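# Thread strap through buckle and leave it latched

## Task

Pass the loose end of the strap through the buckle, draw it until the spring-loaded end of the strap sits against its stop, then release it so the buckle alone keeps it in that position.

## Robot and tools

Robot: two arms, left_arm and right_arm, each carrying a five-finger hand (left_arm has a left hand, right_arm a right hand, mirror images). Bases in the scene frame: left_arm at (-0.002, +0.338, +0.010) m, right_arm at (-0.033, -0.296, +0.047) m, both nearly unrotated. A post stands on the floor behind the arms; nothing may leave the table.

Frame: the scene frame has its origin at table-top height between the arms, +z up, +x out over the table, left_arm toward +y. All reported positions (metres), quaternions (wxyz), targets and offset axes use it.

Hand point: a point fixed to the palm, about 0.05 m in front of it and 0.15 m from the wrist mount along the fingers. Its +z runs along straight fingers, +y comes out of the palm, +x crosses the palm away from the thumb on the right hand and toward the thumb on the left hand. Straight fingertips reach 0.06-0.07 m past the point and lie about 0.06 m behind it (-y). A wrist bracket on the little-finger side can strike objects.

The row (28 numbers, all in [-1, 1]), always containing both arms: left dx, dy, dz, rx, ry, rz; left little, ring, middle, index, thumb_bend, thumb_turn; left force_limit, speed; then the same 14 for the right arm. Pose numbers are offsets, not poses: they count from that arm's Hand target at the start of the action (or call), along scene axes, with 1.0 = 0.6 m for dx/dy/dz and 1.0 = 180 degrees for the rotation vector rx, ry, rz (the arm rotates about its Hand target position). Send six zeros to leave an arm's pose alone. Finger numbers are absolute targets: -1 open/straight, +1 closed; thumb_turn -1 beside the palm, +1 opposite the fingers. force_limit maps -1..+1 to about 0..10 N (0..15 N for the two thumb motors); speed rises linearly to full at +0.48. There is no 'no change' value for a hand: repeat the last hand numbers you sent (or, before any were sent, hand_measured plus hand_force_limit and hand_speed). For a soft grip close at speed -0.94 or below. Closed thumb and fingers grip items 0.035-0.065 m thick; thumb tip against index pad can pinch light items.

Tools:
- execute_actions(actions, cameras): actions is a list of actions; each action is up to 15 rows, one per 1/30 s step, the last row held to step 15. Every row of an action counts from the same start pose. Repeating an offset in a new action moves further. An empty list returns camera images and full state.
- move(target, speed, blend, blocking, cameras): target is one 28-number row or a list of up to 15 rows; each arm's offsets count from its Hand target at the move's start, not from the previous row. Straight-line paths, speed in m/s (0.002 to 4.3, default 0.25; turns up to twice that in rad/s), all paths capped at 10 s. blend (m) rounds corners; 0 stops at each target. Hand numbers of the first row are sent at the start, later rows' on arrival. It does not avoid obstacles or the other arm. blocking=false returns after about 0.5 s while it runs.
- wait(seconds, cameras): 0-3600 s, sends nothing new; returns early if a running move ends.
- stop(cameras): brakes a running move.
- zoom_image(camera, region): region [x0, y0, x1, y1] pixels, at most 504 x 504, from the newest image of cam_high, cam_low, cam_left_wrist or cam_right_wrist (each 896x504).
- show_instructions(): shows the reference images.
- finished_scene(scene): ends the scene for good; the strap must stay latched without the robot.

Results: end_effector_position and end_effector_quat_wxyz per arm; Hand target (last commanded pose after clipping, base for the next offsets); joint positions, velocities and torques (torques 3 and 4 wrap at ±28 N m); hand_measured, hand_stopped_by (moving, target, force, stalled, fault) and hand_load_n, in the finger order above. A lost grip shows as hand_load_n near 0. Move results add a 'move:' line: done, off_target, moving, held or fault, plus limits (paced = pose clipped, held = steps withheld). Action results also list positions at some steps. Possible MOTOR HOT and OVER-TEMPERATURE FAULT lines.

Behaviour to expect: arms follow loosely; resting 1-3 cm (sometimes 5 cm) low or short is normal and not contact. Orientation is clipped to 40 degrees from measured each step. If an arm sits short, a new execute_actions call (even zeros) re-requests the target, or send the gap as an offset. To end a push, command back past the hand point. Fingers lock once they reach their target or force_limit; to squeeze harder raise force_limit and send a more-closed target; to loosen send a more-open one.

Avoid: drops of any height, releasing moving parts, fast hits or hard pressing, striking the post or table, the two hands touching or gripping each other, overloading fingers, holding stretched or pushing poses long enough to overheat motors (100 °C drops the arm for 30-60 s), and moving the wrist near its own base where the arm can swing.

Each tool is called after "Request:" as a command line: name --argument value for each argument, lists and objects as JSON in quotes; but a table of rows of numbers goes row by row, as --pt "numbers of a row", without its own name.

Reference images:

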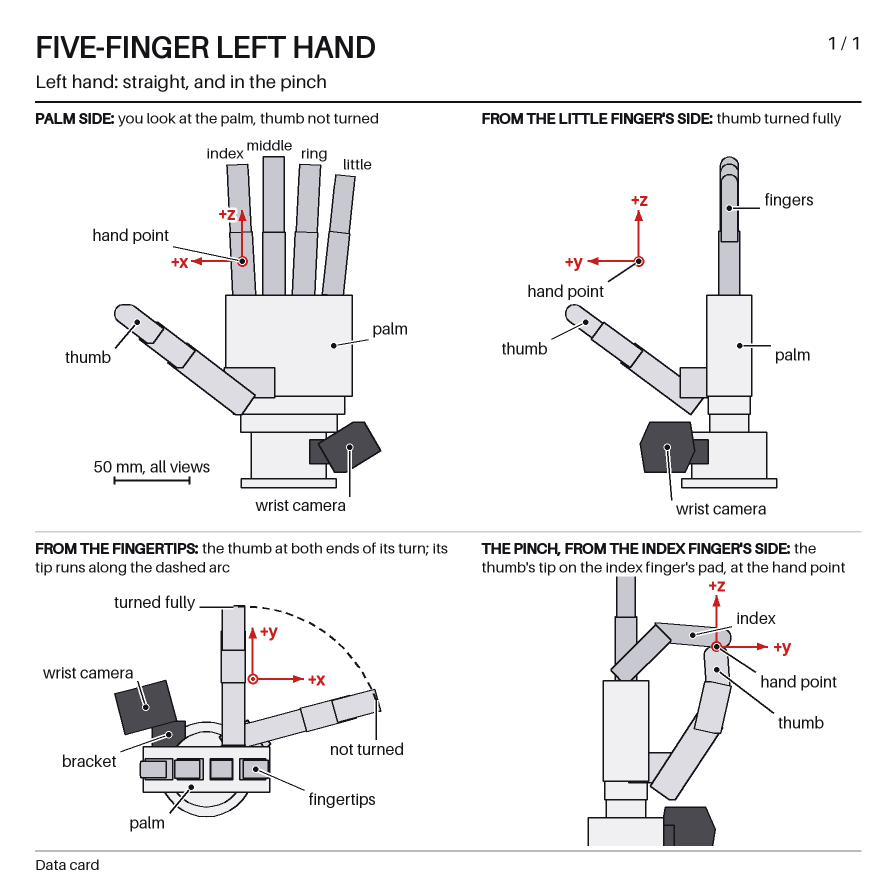

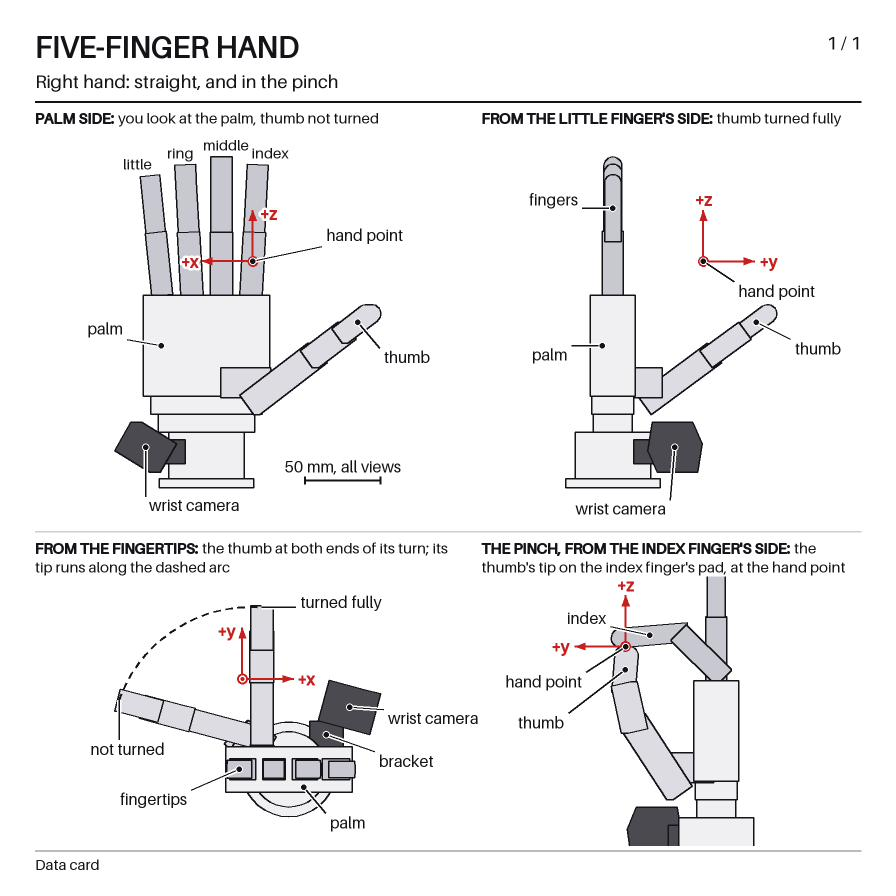

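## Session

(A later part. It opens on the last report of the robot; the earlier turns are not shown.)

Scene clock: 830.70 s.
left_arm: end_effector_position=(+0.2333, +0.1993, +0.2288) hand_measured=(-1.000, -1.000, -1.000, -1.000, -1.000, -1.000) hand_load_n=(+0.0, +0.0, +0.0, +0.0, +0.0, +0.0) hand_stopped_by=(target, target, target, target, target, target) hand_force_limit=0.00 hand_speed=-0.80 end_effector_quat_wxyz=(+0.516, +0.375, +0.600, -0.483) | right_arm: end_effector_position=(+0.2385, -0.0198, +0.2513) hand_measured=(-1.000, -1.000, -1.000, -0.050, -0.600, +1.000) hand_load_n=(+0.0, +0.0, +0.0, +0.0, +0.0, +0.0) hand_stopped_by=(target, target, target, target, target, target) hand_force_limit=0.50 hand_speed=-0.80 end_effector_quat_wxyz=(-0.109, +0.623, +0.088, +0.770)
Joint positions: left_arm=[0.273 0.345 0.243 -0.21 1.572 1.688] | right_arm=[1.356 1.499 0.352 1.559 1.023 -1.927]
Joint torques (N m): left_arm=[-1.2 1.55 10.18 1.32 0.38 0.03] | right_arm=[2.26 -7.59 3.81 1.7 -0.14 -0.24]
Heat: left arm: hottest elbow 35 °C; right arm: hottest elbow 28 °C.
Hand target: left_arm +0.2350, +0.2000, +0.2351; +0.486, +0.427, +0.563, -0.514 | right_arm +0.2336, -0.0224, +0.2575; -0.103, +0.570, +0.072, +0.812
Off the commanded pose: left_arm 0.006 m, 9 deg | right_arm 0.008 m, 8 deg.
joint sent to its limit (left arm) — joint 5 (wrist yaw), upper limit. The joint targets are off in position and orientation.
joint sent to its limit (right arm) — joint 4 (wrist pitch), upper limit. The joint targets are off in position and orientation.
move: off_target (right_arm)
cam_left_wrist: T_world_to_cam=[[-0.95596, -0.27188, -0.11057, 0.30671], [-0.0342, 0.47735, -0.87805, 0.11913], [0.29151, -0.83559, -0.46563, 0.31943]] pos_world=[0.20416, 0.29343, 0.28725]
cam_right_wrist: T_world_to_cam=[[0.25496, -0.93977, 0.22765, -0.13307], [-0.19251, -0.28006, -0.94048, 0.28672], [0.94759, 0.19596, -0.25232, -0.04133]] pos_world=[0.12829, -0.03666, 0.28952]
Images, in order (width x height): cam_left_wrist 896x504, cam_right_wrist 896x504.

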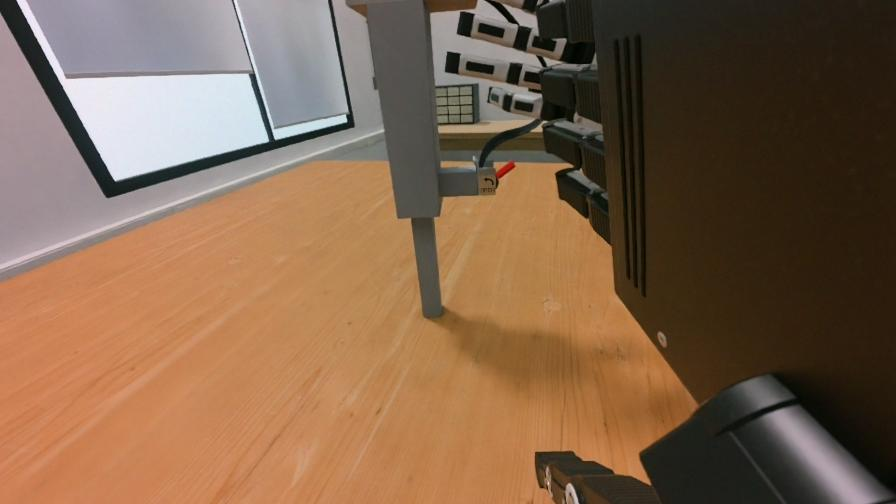

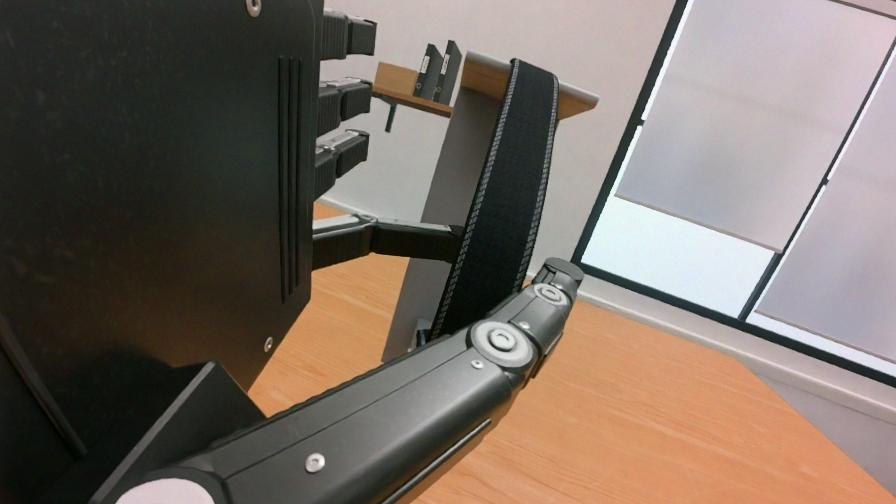

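Request:
move --pt "0 0 0 0 0 0 -1 -1 -1 -1 -1 -1 0 -0.8 -0.042 -0.020 -0.022 0 0 0 -1 -1 -1 -0.05 -0.6 1 0.5 -0.8" --speed 0.08 --cameras '["cam_right_wrist","cam_left_wrist"]'

Request:
zoom_image --camera "cam_left_wrist" --region '[420, 0, 560, 220]'

Scene clock: 847.67 s.
left_arm: end_effector_position=(+0.2333, +0.1993, +0.2288) hand_measured=(-1.000, -1.000, -1.000, -1.000, -1.000, -1.000) hand_load_n=(+0.0, +0.0, +0.0, +0.0, +0.0, +0.0) hand_stopped_by=(target, target, target, target, target, target) hand_force_limit=0.00 hand_speed=-0.80 end_effector_quat_wxyz=(+0.516, +0.375, +0.600, -0.483) | right_arm: end_effector_position=(+0.2118, -0.0313, +0.2394) hand_measured=(-1.000, -1.000, -1.000, -0.050, -0.600, +1.000) hand_load_n=(+0.0, +0.0, +0.0, +0.0, +0.0, +0.5) hand_stopped_by=(target, target, target, target, target, target) hand_force_limit=0.50 hand_speed=-0.80 end_effector_quat_wxyz=(-0.109, +0.637, +0.097, +0.757)
Joint positions: left_arm=[0.273 0.345 0.243 -0.21 1.572 1.688] | right_arm=[1.442 1.472 0.298 1.559 1.103 -1.927]
Joint torques (N m): left_arm=[-1.26 1.44 10.18 1.32 0.37 0.02] | right_arm=[2.26 -6.89 3.62 1.66 -0.13 -0.16]
Heat: left arm: hottest elbow 35 °C; right arm: hottest elbow 27 °C.
Hand target: left_arm +0.2350, +0.2000, +0.2351; +0.486, +0.427, +0.563, -0.514 | right_arm +0.2084, -0.0344, +0.2443; -0.103, +0.570, +0.072, +0.812
Off the commanded pose: left_arm 0.006 m, 9 deg | right_arm 0.007 m, 10 deg.
joint sent to its limit (left arm) — joint 5 (wrist yaw), upper limit. The joint targets are off in position and orientation.
joint sent to its limit (right arm) — joint 4 (wrist pitch), upper limit. The joint targets are off in position and orientation.
move: off_target (right_arm)
cam_left_wrist: T_world_to_cam=[[-0.95596, -0.27188, -0.11057, 0.30671], [-0.0342, 0.47735, -0.87805, 0.11913], [0.29151, -0.83559, -0.46563, 0.31943]] pos_world=[0.20416, 0.29343, 0.28725]
cam_right_wrist: T_world_to_cam=[[0.27473, -0.93188, 0.2369, -0.14055], [-0.22181, -0.30116, -0.92742, 0.26956], [0.93559, 0.20224, -0.28944, -0.00518]] pos_world=[0.10325, -0.04875, 0.28179]
Images, in order (width x height): cam_left_wrist 896x504, cam_right_wrist 896x504.

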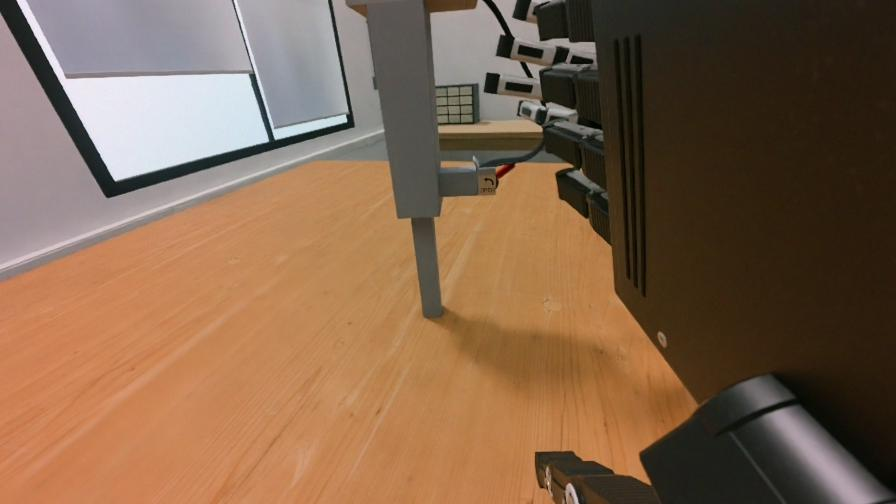

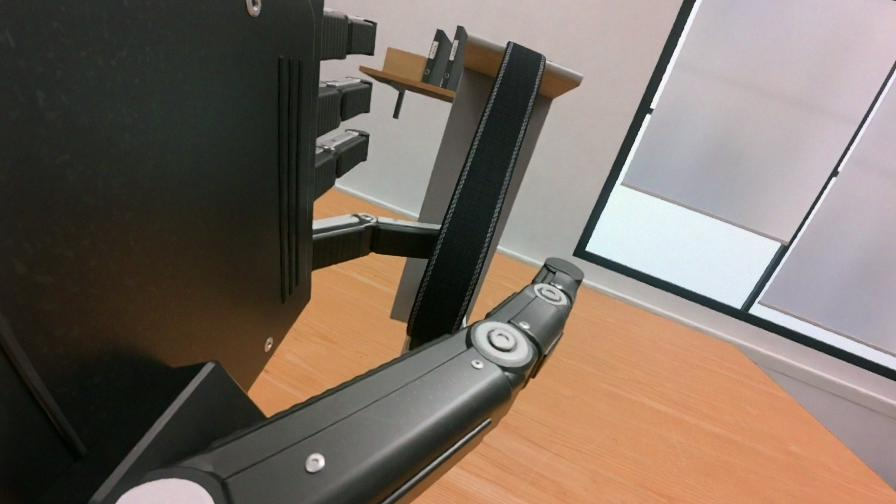

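Scaled by 2.291.

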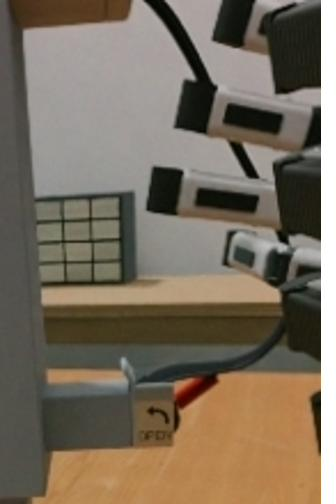

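Request:
move --pt "0 0 0 0 0 0 -1 -1 -1 -1 -1 -1 0 -0.8 0 0 0 0 0 0 -1 -1 -1 -0.05 0.05 1 0.5 -0.8" --pt "0 0 0 0 0 0 -1 -1 -1 -1 -1 -1 0 -0.8 0 0 0 0 0 0 -1 -1 -1 0.5 0.05 1 0.5 -0.8" --speed 0.08 --cameras '["cam_right_wrist","cam_left_wrist"]'

Request:
zoom_image --camera "cam_left_wrist" --region '[420, 0, 560, 220]'

Scene clock: 856.60 s.
left_arm: end_effector_position=(+0.2333, +0.1993, +0.2288) hand_measured=(-1.000, -1.000, -1.000, -1.000, -1.000, -1.000) hand_load_n=(+0.0, +0.0, +0.0, +0.0, +0.0, +0.0) hand_stopped_by=(target, target, target, target, target, target) hand_force_limit=0.00 hand_speed=-0.80 end_effector_quat_wxyz=(+0.516, +0.375, +0.600, -0.483) | right_arm: end_effector_position=(+0.2142, -0.0335, +0.2394) hand_measured=(-1.000, -1.000, -1.000, +0.222, +0.050, +1.000) hand_load_n=(+0.0, +0.0, +0.0, +8.0, +2.0, +0.5) hand_stopped_by=(target, target, target, force, target, target) hand_force_limit=0.50 hand_speed=-0.80 end_effector_quat_wxyz=(-0.105, +0.637, +0.094, +0.757)
Joint positions: left_arm=[0.273 0.345 0.243 -0.21 1.572 1.688] | right_arm=[1.433 1.472 0.298 1.559 1.103 -1.927]
Joint torques (N m): left_arm=[-1.32 1.49 10.18 1.32 0.38 0.03] | right_arm=[2.26 -6.83 3.62 1.68 -0.14 -0.15]
Heat: left arm: hottest elbow 35 °C; right arm: hottest elbow 27 °C.
Hand target: left_arm +0.2350, +0.2000, +0.2351; +0.486, +0.427, +0.563, -0.514 | right_arm +0.2084, -0.0344, +0.2443; -0.103, +0.570, +0.072, +0.812
Off the commanded pose: left_arm 0.006 m, 9 deg | right_arm 0.008 m, 10 deg.
joint sent to its limit (left arm) — joint 5 (wrist yaw), upper limit. The joint targets are off in position and orientation.
joint sent to its limit (right arm) — joint 4 (wrist pitch), upper limit. The joint targets are off in position and orientation.
move: done; target 2's new numbers were sent with right_arm's hand 0.007 m and 10 deg from that target
cam_left_wrist: T_world_to_cam=[[-0.95596, -0.27188, -0.11057, 0.30671], [-0.0342, 0.47735, -0.87805, 0.11913], [0.29151, -0.83559, -0.46563, 0.31943]] pos_world=[0.20416, 0.29343, 0.28725]
cam_right_wrist: T_world_to_cam=[[0.26612, -0.93437, 0.23694, -0.14151], [-0.22458, -0.29914, -0.92741, 0.2701], [0.93741, 0.19359, -0.28945, -0.00771]] pos_world=[0.10554, -0.04994, 0.28179]
Images, in order (width x height): cam_left_wrist 896x504, cam_right_wrist 896x504.

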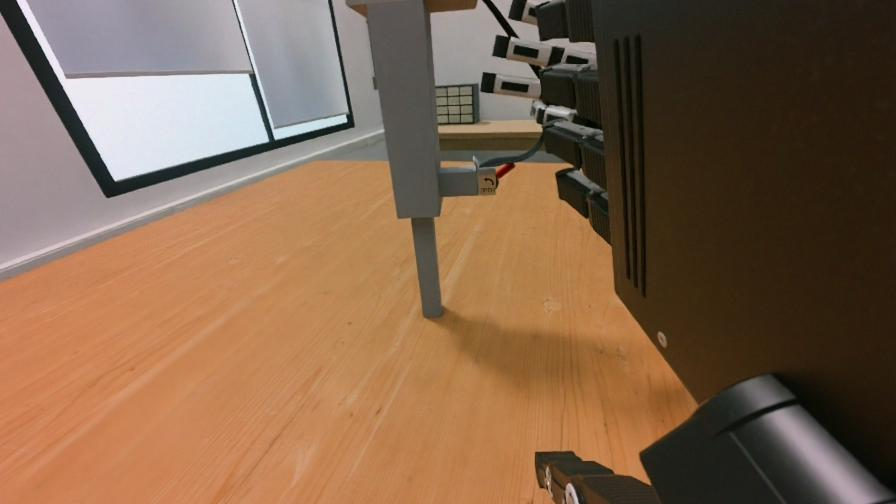

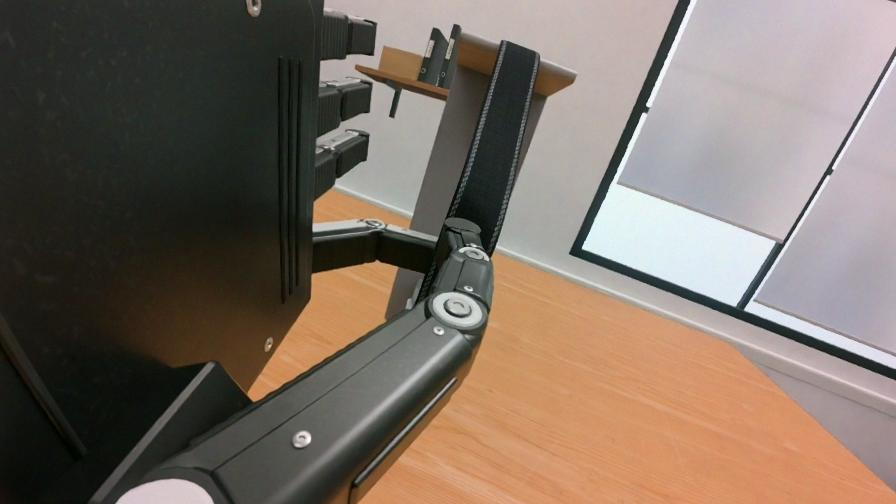

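Scaled by 2.291.

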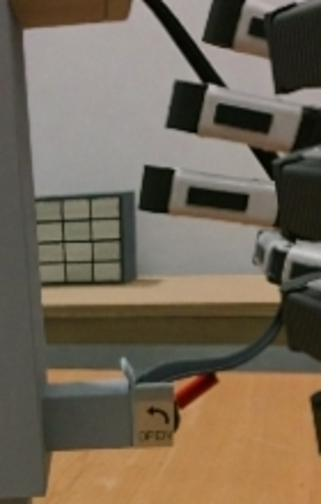

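Request:
move --pt "0 0 0 0 0 0 -1 -1 -1 -1 -1 -1 0 -0.8 0.049 0.010 0.038 0 0 0 -1 -1 -1 0.5 0.05 1 0.5 -0.8" --pt "0 0 0 0 0 0 -1 -1 -1 -1 -1 -1 0 -0.8 0.124 0.031 0.051 0 0 0 -1 -1 -1 0.5 0.05 1 0.5 -0.8" --speed 0.06 --blend 0.01 --cameras '["cam_right_wrist","cam_left_wrist"]'

Request:
zoom_image --camera "cam_left_wrist" --region '[420, 0, 560, 220]'

Scene clock: 867.63 s.
left_arm: end_effector_position=(+0.2333, +0.1993, +0.2288) hand_measured=(-1.000, -1.000, -1.000, -1.000, -1.000, -1.000) hand_load_n=(+0.0, +0.0, +0.0, +0.0, +0.0, +0.0) hand_stopped_by=(target, target, target, target, target, target) hand_force_limit=0.00 hand_speed=-0.80 end_effector_quat_wxyz=(+0.516, +0.375, +0.600, -0.483) | right_arm: end_effector_position=(+0.2763, -0.0253, +0.2642) hand_measured=(-1.000, -1.000, -1.000, +0.222, +0.050, +1.000) hand_load_n=(+0.0, +0.0, +0.0, +8.0, +2.0, +0.5) hand_stopped_by=(target, target, target, force, target, target) hand_force_limit=0.50 hand_speed=-0.80 end_effector_quat_wxyz=(-0.094, +0.603, +0.095, +0.787)
Joint positions: left_arm=[0.273 0.345 0.243 -0.21 1.572 1.688] | right_arm=[1.226 1.515 0.375 1.559 0.891 -1.942]
Joint torques (N m): left_arm=[-1.08 1.55 10.19 1.32 0.38 0.04] | right_arm=[0.03 -5.89 7.34 1.78 -0.68 -0.02]
Heat: left arm: hottest elbow 35 °C; right arm: hottest elbow 27 °C.
Hand target: left_arm +0.2350, +0.2000, +0.2351; +0.486, +0.427, +0.563, -0.514 | right_arm +0.2828, -0.0158, +0.2749; -0.103, +0.570, +0.072, +0.812
Off the commanded pose: left_arm 0.006 m, 9 deg | right_arm 0.016 m, 6 deg.
joint sent to its limit (left arm) — joint 5 (wrist yaw), upper limit. The joint targets are off in position and orientation.
joint sent to its limit (right arm) — joint 4 (wrist pitch), upper limit. The joint targets are off in position and orientation.
move: off_target (right_arm)
cam_left_wrist: T_world_to_cam=[[-0.95596, -0.27188, -0.11057, 0.30671], [-0.0342, 0.47735, -0.87805, 0.11913], [0.29151, -0.83559, -0.46563, 0.31943]] pos_world=[0.20416, 0.29343, 0.28725]
cam_right_wrist: T_world_to_cam=[[0.2286, -0.93744, 0.26258, -0.15269], [-0.14252, -0.29904, -0.94354, 0.29111], [0.96303, 0.17827, -0.20196, -0.09076]] pos_world=[0.1638, -0.03991, 0.29644]
Images, in order (width x height): cam_left_wrist 896x504, cam_right_wrist 896x504.

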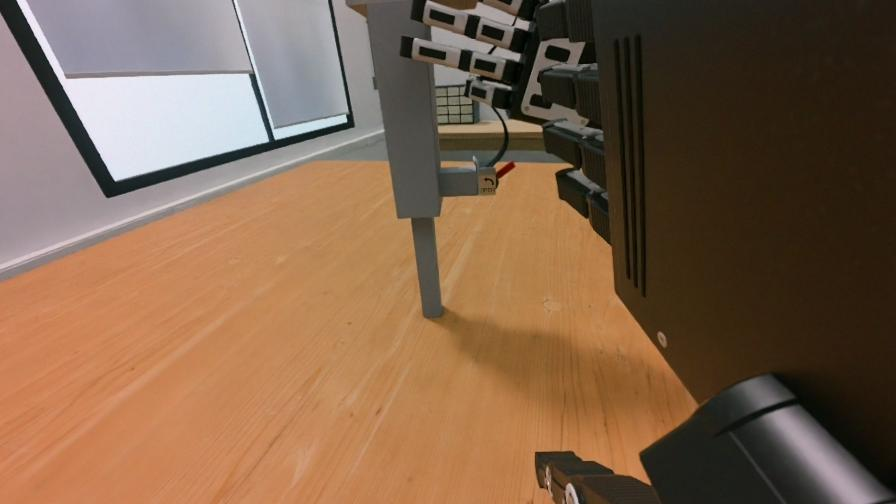

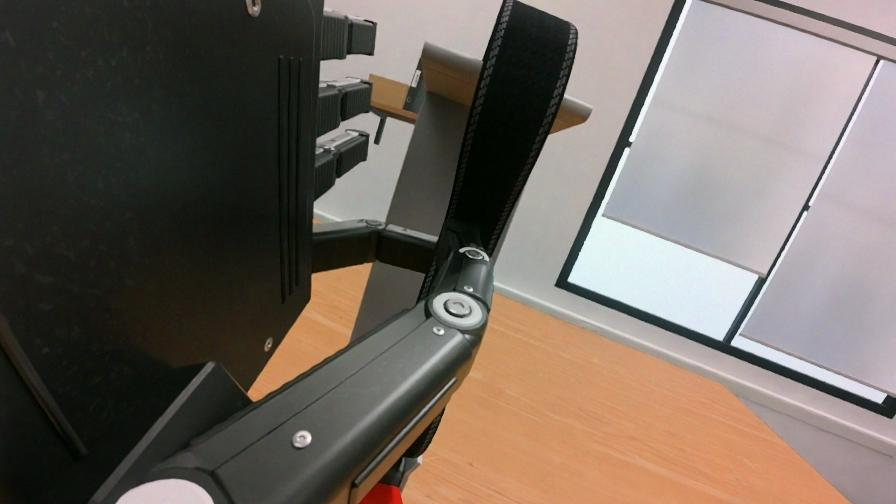

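Scaled by 2.291.

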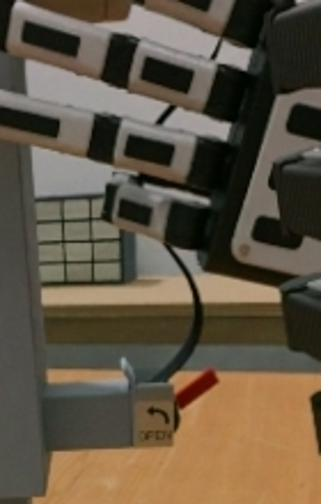

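Request:
move --pt "0 0 0 0 0 0 -1 -1 -1 -1 -1 -1 0 -0.8 0.0 0.005 0.025 0 0 0 -1 -1 -1 0.5 0.05 1 0.5 -0.8" --speed 0.06 --cameras '["cam_left_wrist"]'

Request:
zoom_image --camera "cam_left_wrist" --region '[420, 0, 560, 220]'

Scene clock: 877.60 s.
left_arm: end_effector_position=(+0.2333, +0.1993, +0.2288) hand_measured=(-1.000, -1.000, -1.000, -1.000, -1.000, -1.000) hand_load_n=(-0.5, +0.0, +0.0, +0.0, +0.0, +0.0) hand_stopped_by=(target, target, target, target, target, target) hand_force_limit=0.00 hand_speed=-0.80 end_effector_quat_wxyz=(+0.516, +0.375, +0.600, -0.483) | right_arm: end_effector_position=(+0.2779, -0.0209, +0.2697) hand_measured=(-1.000, -1.000, -1.000, +0.222, +0.050, +1.000) hand_load_n=(+0.0, +0.0, +0.0, +8.0, +2.0, +1.0) hand_stopped_by=(target, target, target, force, target, target) hand_force_limit=0.50 hand_speed=-0.80 end_effector_quat_wxyz=(-0.095, +0.599, +0.092, +0.790)
Joint positions: left_arm=[0.273 0.345 0.243 -0.21 1.572 1.688] | right_arm=[1.226 1.515 0.391 1.559 0.891 -1.95]
Joint torques (N m): left_arm=[-1.2 1.49 10.18 1.35 0.38 0.02] | right_arm=[0.32 -7.47 7.49 1.76 -0.7 -0.23]
Heat: left arm: hottest elbow 35 °C; right arm: hottest elbow 28 °C.
Hand target: left_arm +0.2350, +0.2000, +0.2351; +0.486, +0.427, +0.563, -0.514 | right_arm +0.2828, -0.0128, +0.2899; -0.103, +0.570, +0.072, +0.812
Off the commanded pose: left_arm 0.006 m, 9 deg | right_arm 0.022 m, 5 deg.
joint sent to its limit (left arm) — joint 5 (wrist yaw), upper limit. The joint targets are off in position and orientation.
joint sent to its limit (right arm) — joint 4 (wrist pitch), upper limit. The joint targets are off in position and orientation.
move: off_target (right_arm)
cam_left_wrist: T_world_to_cam=[[-0.95596, -0.27188, -0.11057, 0.30671], [-0.0342, 0.47735, -0.87805, 0.11913], [0.29151, -0.83559, -0.46563, 0.31943]] pos_world=[0.20416, 0.29343, 0.28725]

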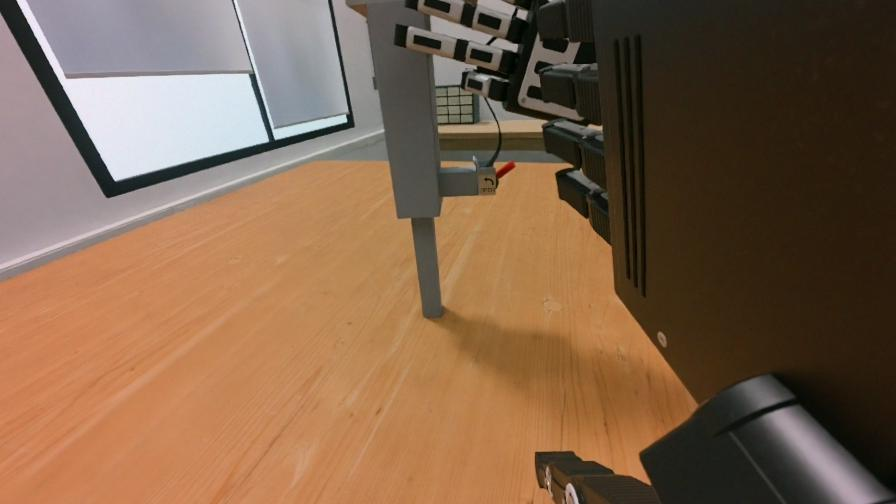

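Scaled by 2.291.

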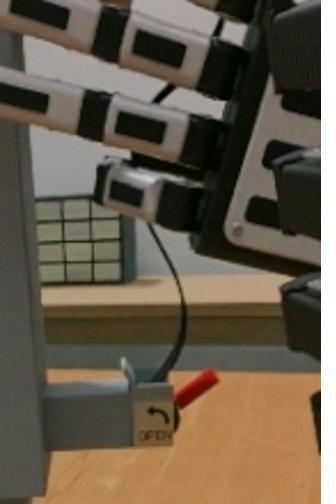

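Request:
move --pt "0 0 0 0 0 0 -1 -1 -1 -1 -1 -1 0 -0.8 0.01 0.0 -0.06 0 0 0 -1 -1 -1 0.5 0.05 1 0.5 -0.8" --speed 0.06 --cameras '["cam_left_wrist"]'

Request:
zoom_image --camera "cam_left_wrist" --region '[420, 0, 560, 220]'

Scene clock: 882.23 s.
left_arm: end_effector_position=(+0.2333, +0.1993, +0.2288) hand_measured=(-1.000, -1.000, -1.000, -1.000, -1.000, -1.000) hand_load_n=(+0.0, +0.0, +0.0, +0.0, +0.0, +0.0) hand_stopped_by=(target, target, target, target, target, target) hand_force_limit=0.00 hand_speed=-0.80 end_effector_quat_wxyz=(+0.516, +0.375, +0.600, -0.483) | right_arm: end_effector_position=(+0.2825, -0.0164, +0.2491) hand_measured=(-1.000, -1.000, -1.000, +0.222, +0.050, +1.000) hand_load_n=(+0.0, +0.0, +0.0, +8.0, +2.5, +1.0) hand_stopped_by=(target, target, target, force, target, target) hand_force_limit=0.50 hand_speed=-0.80 end_effector_quat_wxyz=(-0.096, +0.610, +0.098, +0.780)
Joint positions: left_arm=[0.273 0.345 0.243 -0.21 1.572 1.688] | right_arm=[1.217 1.57 0.393 1.559 0.883 -1.91]
Joint torques (N m): left_arm=[-1.32 1.55 10.19 1.35 0.38 0.03] | right_arm=[-0.03 -6.42 5.9 1.81 -0.61 0.11]
Heat: left arm: hottest elbow 35 °C; right arm: hottest elbow 28 °C.
Hand target: left_arm +0.2350, +0.2000, +0.2351; +0.486, +0.427, +0.563, -0.514 | right_arm +0.2888, -0.0128, +0.2539; -0.103, +0.570, +0.072, +0.812
Off the commanded pose: left_arm 0.006 m, 9 deg | right_arm 0.009 m, 7 deg.
joint sent to its limit (left arm) — joint 5 (wrist yaw), upper limit. The joint targets are off in position and orientation.
joint sent to its limit (right arm) — joint 4 (wrist pitch), upper limit. The joint targets are off in position and orientation.
move: off_target (right_arm)
cam_left_wrist: T_world_to_cam=[[-0.95596, -0.27188, -0.11057, 0.30671], [-0.0342, 0.47735, -0.87805, 0.11913], [0.29151, -0.83559, -0.46563, 0.31943]] pos_world=[0.20416, 0.29343, 0.28725]

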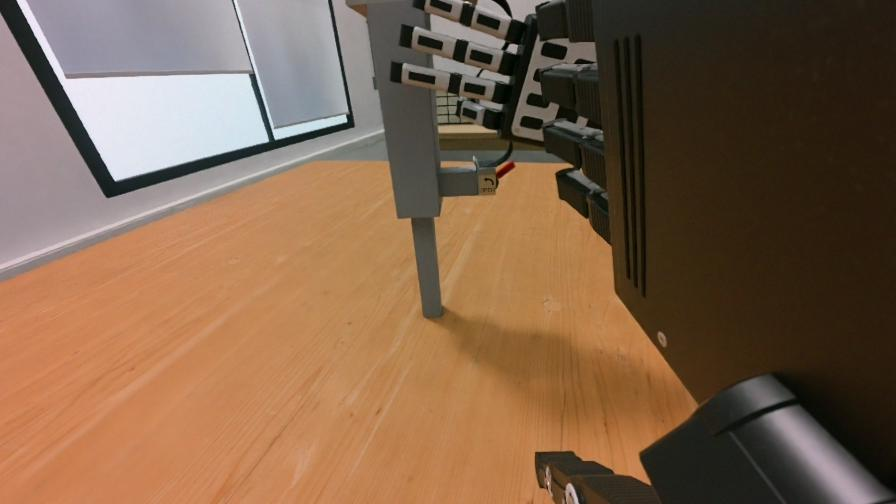

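Scaled by 2.291.

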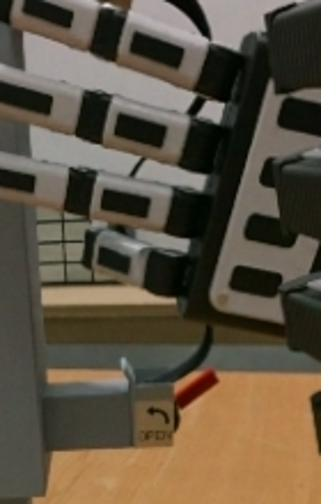

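Request:
move --pt "0 0 0 0 0 0 -1 -1 -1 -1 -1 -1 0 -0.8 -0.01 -0.003 0.055 0 0 0 -1 -1 -1 0.5 0.05 1 0.5 -0.8" --pt "0 0 0 0 0 0 -1 -1 -1 -1 -1 -1 0 -0.8 -0.01 -0.003 0.055 0 0 0 -1 -1 -1 0.14 0.05 1 0.5 -0.8" --speed 0.06 --cameras '["cam_left_wrist","cam_right_wrist"]'

Request:
zoom_image --camera "cam_left_wrist" --region '[420, 0, 560, 220]'

Scene clock: 893.20 s.
left_arm: end_effector_position=(+0.2333, +0.1993, +0.2288) hand_measured=(-1.000, -1.000, -1.000, -1.000, -1.000, -1.000) hand_load_n=(+0.0, +0.0, +0.0, +0.0, +0.0, +0.0) hand_stopped_by=(target, target, target, target, target, target) hand_force_limit=0.00 hand_speed=-0.80 end_effector_quat_wxyz=(+0.516, +0.375, +0.600, -0.483) | right_arm: end_effector_position=(+0.2808, -0.0213, +0.2667) hand_measured=(-1.000, -1.000, -1.000, +0.140, +0.050, +1.000) hand_load_n=(+0.0, +0.0, +0.0, +0.0, +0.0, +0.5) hand_stopped_by=(target, target, target, target, target, target) hand_force_limit=0.50 hand_speed=-0.80 end_effector_quat_wxyz=(-0.095, +0.600, +0.093, +0.789)
Joint positions: left_arm=[0.273 0.345 0.243 -0.21 1.572 1.688] | right_arm=[1.217 1.524 0.391 1.559 0.883 -1.942]
Joint torques (N m): left_arm=[-1.26 1.55 10.19 1.31 0.37 0.04] | right_arm=[1.2 -8.06 6.97 1.77 -0.46 -0.24]
Heat: left arm: hottest elbow 34 °C; right arm: hottest elbow 28 °C.
Hand target: left_arm +0.2350, +0.2000, +0.2351; +0.486, +0.427, +0.563, -0.514 | right_arm +0.2828, -0.0146, +0.2869; -0.103, +0.570, +0.072, +0.812
Off the commanded pose: left_arm 0.006 m, 9 deg | right_arm 0.021 m, 5 deg.
joint sent to its limit (left arm) — joint 5 (wrist yaw), upper limit. The joint targets are off in position and orientation.
joint sent to its limit (right arm) — joint 4 (wrist pitch), upper limit. The joint targets are off in position and orientation.
move: off_target (right_arm); target 2's new numbers were sent with right_arm's hand 0.022 m and 5 deg from that target
cam_left_wrist: T_world_to_cam=[[-0.95596, -0.27188, -0.11057, 0.30671], [-0.0342, 0.47735, -0.87805, 0.11913], [0.29151, -0.83559, -0.46563, 0.31943]] pos_world=[0.20416, 0.29343, 0.28725]
cam_right_wrist: T_world_to_cam=[[0.22506, -0.9395, 0.25824, -0.14858], [-0.13782, -0.29307, -0.94611, 0.29471], [0.96455, 0.17734, -0.19544, -0.09759]] pos_world=[0.16819, -0.03591, 0.29812]

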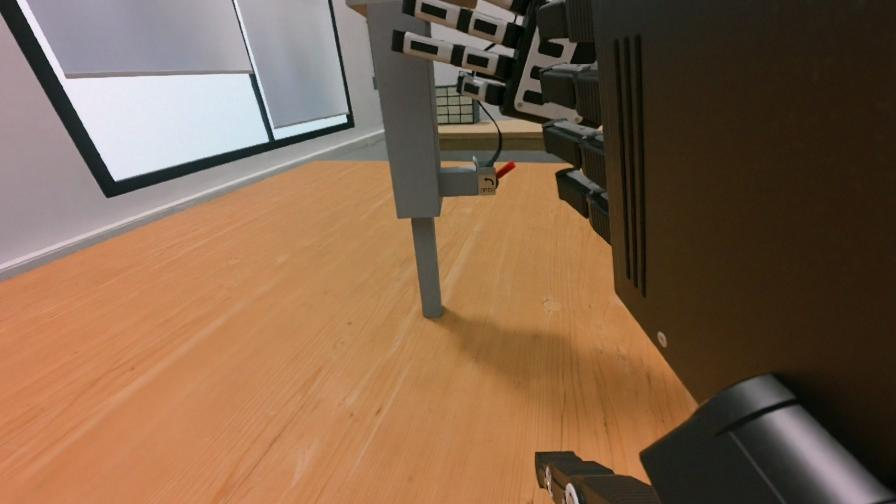

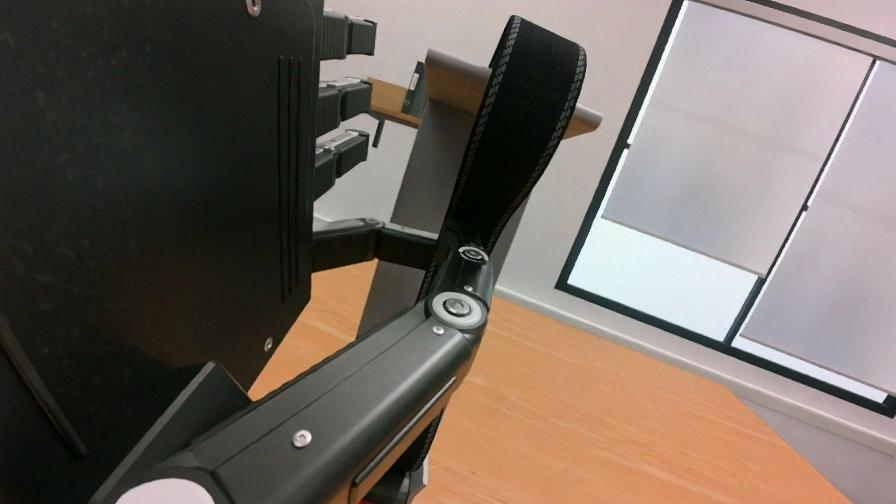

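Scaled by 2.291.

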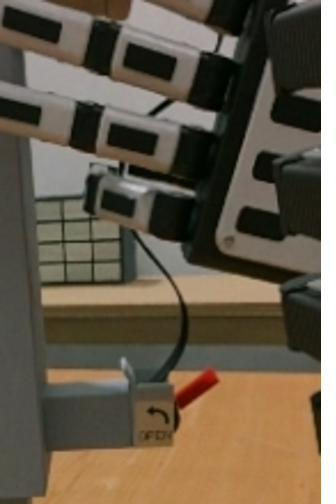

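Request:
move --pt "0 0 0 0 0 0 -1 -1 -1 -1 -1 -1 0 -0.8 0 0 0 0 0 0 -1 -1 -1 0.08 0.05 1 0.5 -0.8" --pt "0 0 0 0 0 0 -1 -1 -1 -1 -1 -1 0 -0.8 -0.022 -0.006 -0.076 0 0 0 -1 -1 -1 0.08 0.05 1 0.5 -0.8" --speed 0.06 --cameras '["cam_left_wrist","cam_right_wrist"]'

Request:
zoom_image --camera "cam_left_wrist" --region '[420, 0, 560, 220]'

Scene clock: 901.47 s.
left_arm: end_effector_position=(+0.2333, +0.1993, +0.2288) hand_measured=(-1.000, -1.000, -1.000, -1.000, -1.000, -1.000) hand_load_n=(+0.0, +0.0, +0.0, +0.0, +0.0, +0.0) hand_stopped_by=(target, target, target, target, target, target) hand_force_limit=0.00 hand_speed=-0.80 end_effector_quat_wxyz=(+0.516, +0.375, +0.600, -0.483) | right_arm: end_effector_position=(+0.2730, -0.0192, +0.2455) hand_measured=(-1.000, -1.000, -1.000, +0.080, +0.050, +1.000) hand_load_n=(+0.0, +0.0, +0.0, +0.0, +0.0, +0.5) hand_stopped_by=(target, target, target, target, target, target) hand_force_limit=0.50 hand_speed=-0.80 end_effector_quat_wxyz=(-0.099, +0.617, +0.089, +0.776)
Joint positions: left_arm=[0.273 0.345 0.243 -0.21 1.572 1.688] | right_arm=[1.246 1.559 0.381 1.559 0.925 -1.896]
Joint torques (N m): left_arm=[-1.14 1.49 10.15 1.35 0.37 0.04] | right_arm=[2.26 -6.18 3.81 1.8 -0.1 0.12]
Heat: left arm: hottest elbow 34 °C; right arm: hottest elbow 28 °C.
Hand target: left_arm +0.2350, +0.2000, +0.2351; +0.486, +0.427, +0.563, -0.514 | right_arm +0.2696, -0.0182, +0.2413; -0.103, +0.570, +0.072, +0.812
Off the commanded pose: left_arm 0.006 m, 9 deg | right_arm 0.006 m, 7 deg.
joint sent to its limit (left arm) — joint 5 (wrist yaw), upper limit. The joint targets are off in position and orientation.
joint sent to its limit (right arm) — joint 4 (wrist pitch), upper limit. The joint targets are off in position and orientation.
move: off_target (right_arm)
cam_left_wrist: T_world_to_cam=[[-0.95596, -0.27188, -0.11057, 0.30671], [-0.0342, 0.47735, -0.87805, 0.11913], [0.29151, -0.83559, -0.46563, 0.31943]] pos_world=[0.20416, 0.29343, 0.28725]
cam_right_wrist: T_world_to_cam=[[0.23793, -0.94039, 0.24304, -0.13915], [-0.17788, -0.28818, -0.94091, 0.28405], [0.95486, 0.18064, -0.23584, -0.08181]] pos_world=[0.16175, -0.03422, 0.28179]

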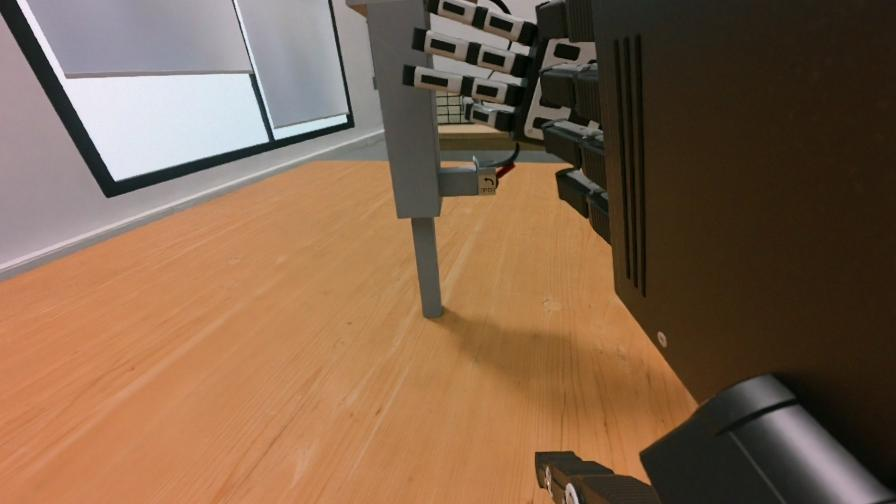

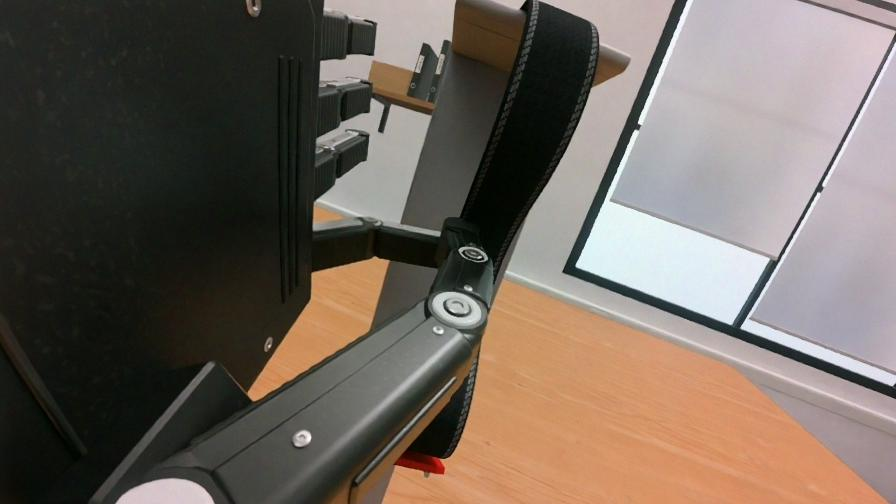

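Scaled by 2.291.

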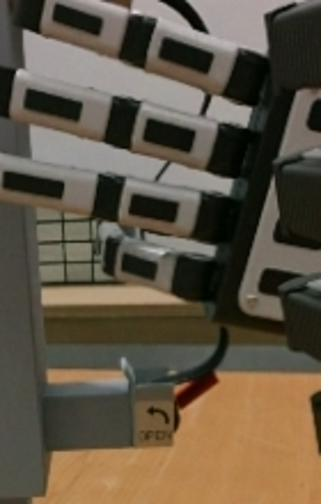

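Request:
move --pt "0 0 0 0 0 0 -1 -1 -1 -1 -1 -1 0 -0.8 0 0 0 0 0 0 -1 -1 -1 -0.05 -0.6 1 0.5 -0.8" --pt "0 0 0 0 0 0 -1 -1 -1 -1 -1 -1 0 -0.8 -0.060 -0.022 -0.02 0 0 0 -1 -1 -1 -0.05 -0.6 1 0.5 -0.8" --speed 0.08 --cameras '["cam_left_wrist","cam_right_wrist"]'

Request:
zoom_image --camera "cam_left_wrist" --region '[420, 0, 560, 220]'

Scene clock: 915.50 s.
left_arm: end_effector_position=(+0.2333, +0.1993, +0.2288) hand_measured=(-1.000, -1.000, -1.000, -1.000, -1.000, -1.000) hand_load_n=(+0.0, +0.0, +0.0, +0.0, +0.0, +0.0) hand_stopped_by=(target, target, target, target, target, target) hand_force_limit=0.00 hand_speed=-0.80 end_effector_quat_wxyz=(+0.516, +0.375, +0.600, -0.483) | right_arm: end_effector_position=(+0.2374, -0.0297, +0.2253) hand_measured=(-1.000, -1.000, -1.000, -0.050, -0.600, +1.000) hand_load_n=(+0.0, +0.0, -0.5, +0.0, +0.0, +0.5) hand_stopped_by=(target, target, target, target, target, target) hand_force_limit=0.50 hand_speed=-0.80 end_effector_quat_wxyz=(-0.094, +0.638, +0.103, +0.758)
Joint positions: left_arm=[0.273 0.345 0.243 -0.21 1.572 1.688] | right_arm=[1.353 1.545 0.315 1.559 1.03 -1.891]
Joint torques (N m): left_arm=[-1.2 1.44 10.17 1.33 0.37 0.04] | right_arm=[2.26 -7.59 3.3 1.76 -0.08 0.11]
Heat: left arm: hottest elbow 34 °C; right arm: hottest elbow 28 °C.
Hand target: left_arm +0.2350, +0.2000, +0.2351; +0.486, +0.427, +0.563, -0.514 | right_arm +0.2336, -0.0314, +0.2293; -0.103, +0.570, +0.072, +0.812
Off the commanded pose: left_arm 0.006 m, 9 deg | right_arm 0.006 m, 11 deg.
joint sent to its limit (left arm) — joint 5 (wrist yaw), upper limit. The joint targets are off in position and orientation.
joint sent to its limit (right arm) — joint 4 (wrist pitch), upper limit. The joint targets are off in position and orientation.
move: off_target (right_arm)
cam_left_wrist: T_world_to_cam=[[-0.95596, -0.27188, -0.11057, 0.30671], [-0.0342, 0.47735, -0.87805, 0.11913], [0.29151, -0.83559, -0.46563, 0.31943]] pos_world=[0.20416, 0.29343, 0.28725]
cam_right_wrist: T_world_to_cam=[[0.2593, -0.92924, 0.26321, -0.14499], [-0.22274, -0.32272, -0.91991, 0.26053], [0.93976, 0.17991, -0.29067, -0.0348]] pos_world=[0.12833, -0.04439, 0.26771]

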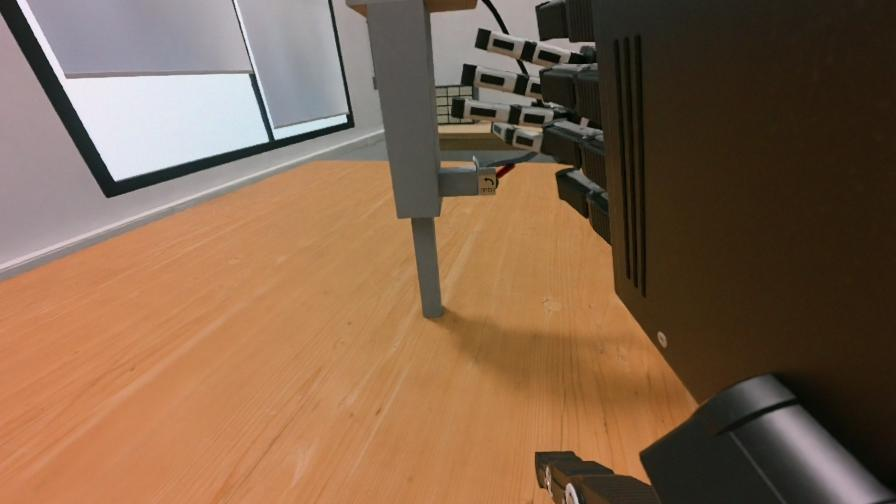

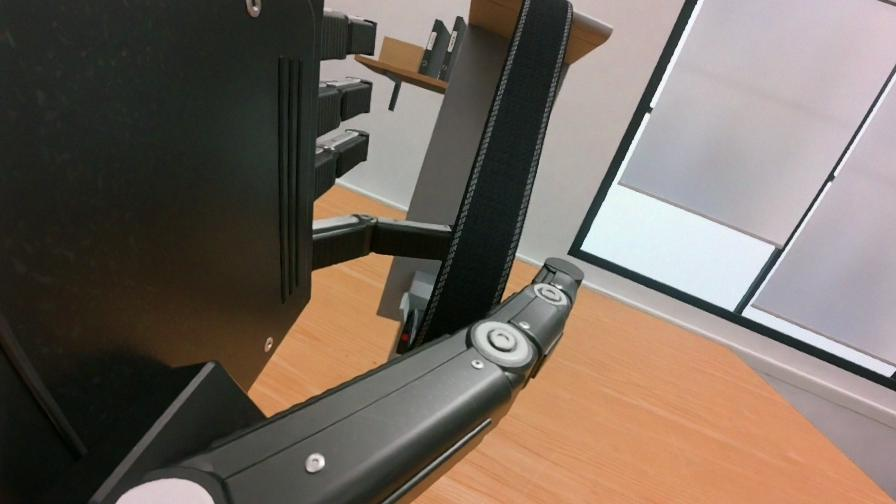

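Scaled by 2.291.

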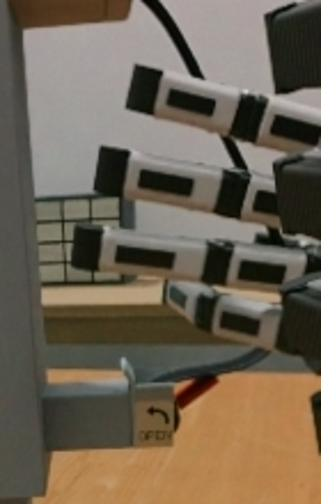

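Request:
move --pt "0 0 0 0 0 0 -1 -1 -1 -1 -1 -1 0 -0.8 -0.036 -0.006 0.0 0 0 0 -1 -1 -1 -0.05 -0.6 1 0.5 -0.8" --pt "0 0 0 0 0 0 -1 -1 -1 -1 -1 -1 0 -0.8 -0.034 -0.006 -0.027 0 0 0 -1 -1 -1 -0.05 -0.6 1 0.5 -0.8" --speed 0.08 --cameras '["cam_left_wrist","cam_right_wrist"]'

Request:
zoom_image --camera "cam_left_wrist" --region '[420, 0, 560, 220]'

Scene clock: 939.20 s.
left_arm: end_effector_position=(+0.2333, +0.1993, +0.2288) hand_measured=(-1.000, -1.000, -1.000, -1.000, -1.000, -1.000) hand_load_n=(+0.0, +0.0, +0.0, +0.0, +0.0, +0.0) hand_stopped_by=(target, target, target, target, target, target) hand_force_limit=0.00 hand_speed=-0.80 end_effector_quat_wxyz=(+0.516, +0.375, +0.600, -0.483) | right_arm: end_effector_position=(+0.2153, -0.0339, +0.2168) hand_measured=(-1.000, -1.000, -1.000, -0.050, -0.600, +1.000) hand_load_n=(+0.0, +0.0, -0.5, +0.0, +0.0, +0.5) hand_stopped_by=(target, target, target, target, target, target) hand_force_limit=0.50 hand_speed=-0.80 end_effector_quat_wxyz=(-0.104, +0.648, +0.099, +0.748)
Joint positions: left_arm=[0.273 0.345 0.243 -0.21 1.572 1.688] | right_arm=[1.428 1.53 0.286 1.559 1.103 -1.867]
Joint torques (N m): left_arm=[-1.38 1.49 10.19 1.33 0.38 0.03] | right_arm=[1.9 -5.25 3.25 1.73 -0.08 0.11]
Heat: left arm: hottest elbow 34 °C; right arm: hottest elbow 27 °C.
Hand target: left_arm +0.2350, +0.2000, +0.2351; +0.486, +0.427, +0.563, -0.514 | right_arm +0.2132, -0.0350, +0.2131; -0.103, +0.570, +0.072, +0.812
Off the commanded pose: left_arm 0.006 m, 9 deg | right_arm 0.004 m, 12 deg.
joint sent to its limit (left arm) — joint 5 (wrist yaw), upper limit. The joint targets are off in position and orientation.
joint sent to its limit (right arm) — joint 4 (wrist pitch), upper limit. The joint targets are off in orientation, not in position.
move: off_target (right_arm)
cam_left_wrist: T_world_to_cam=[[-0.95596, -0.27188, -0.11057, 0.30671], [-0.0342, 0.47735, -0.87805, 0.11913], [0.29151, -0.83559, -0.46563, 0.31943]] pos_world=[0.20416, 0.29343, 0.28725]
cam_right_wrist: T_world_to_cam=[[0.2771, -0.92999, 0.24153, -0.14], [-0.24874, -0.31224, -0.91686, 0.25178], [0.92808, 0.19399, -0.31785, -0.00697]] pos_world=[0.10789, -0.05022, 0.26245]

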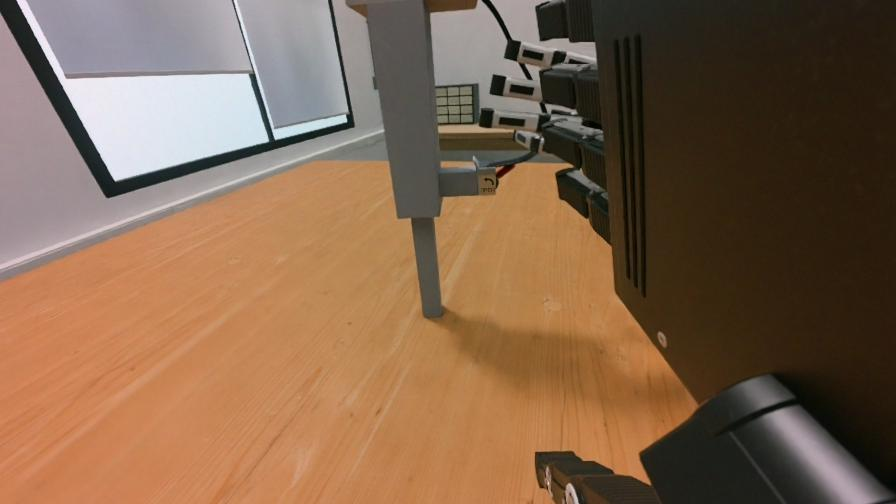

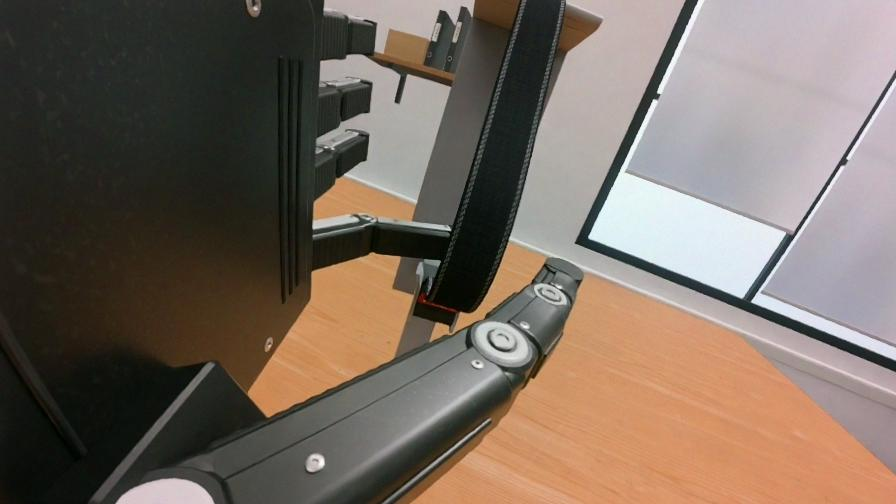

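Scaled by 2.291.

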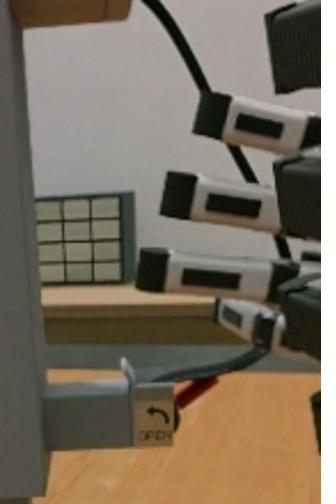

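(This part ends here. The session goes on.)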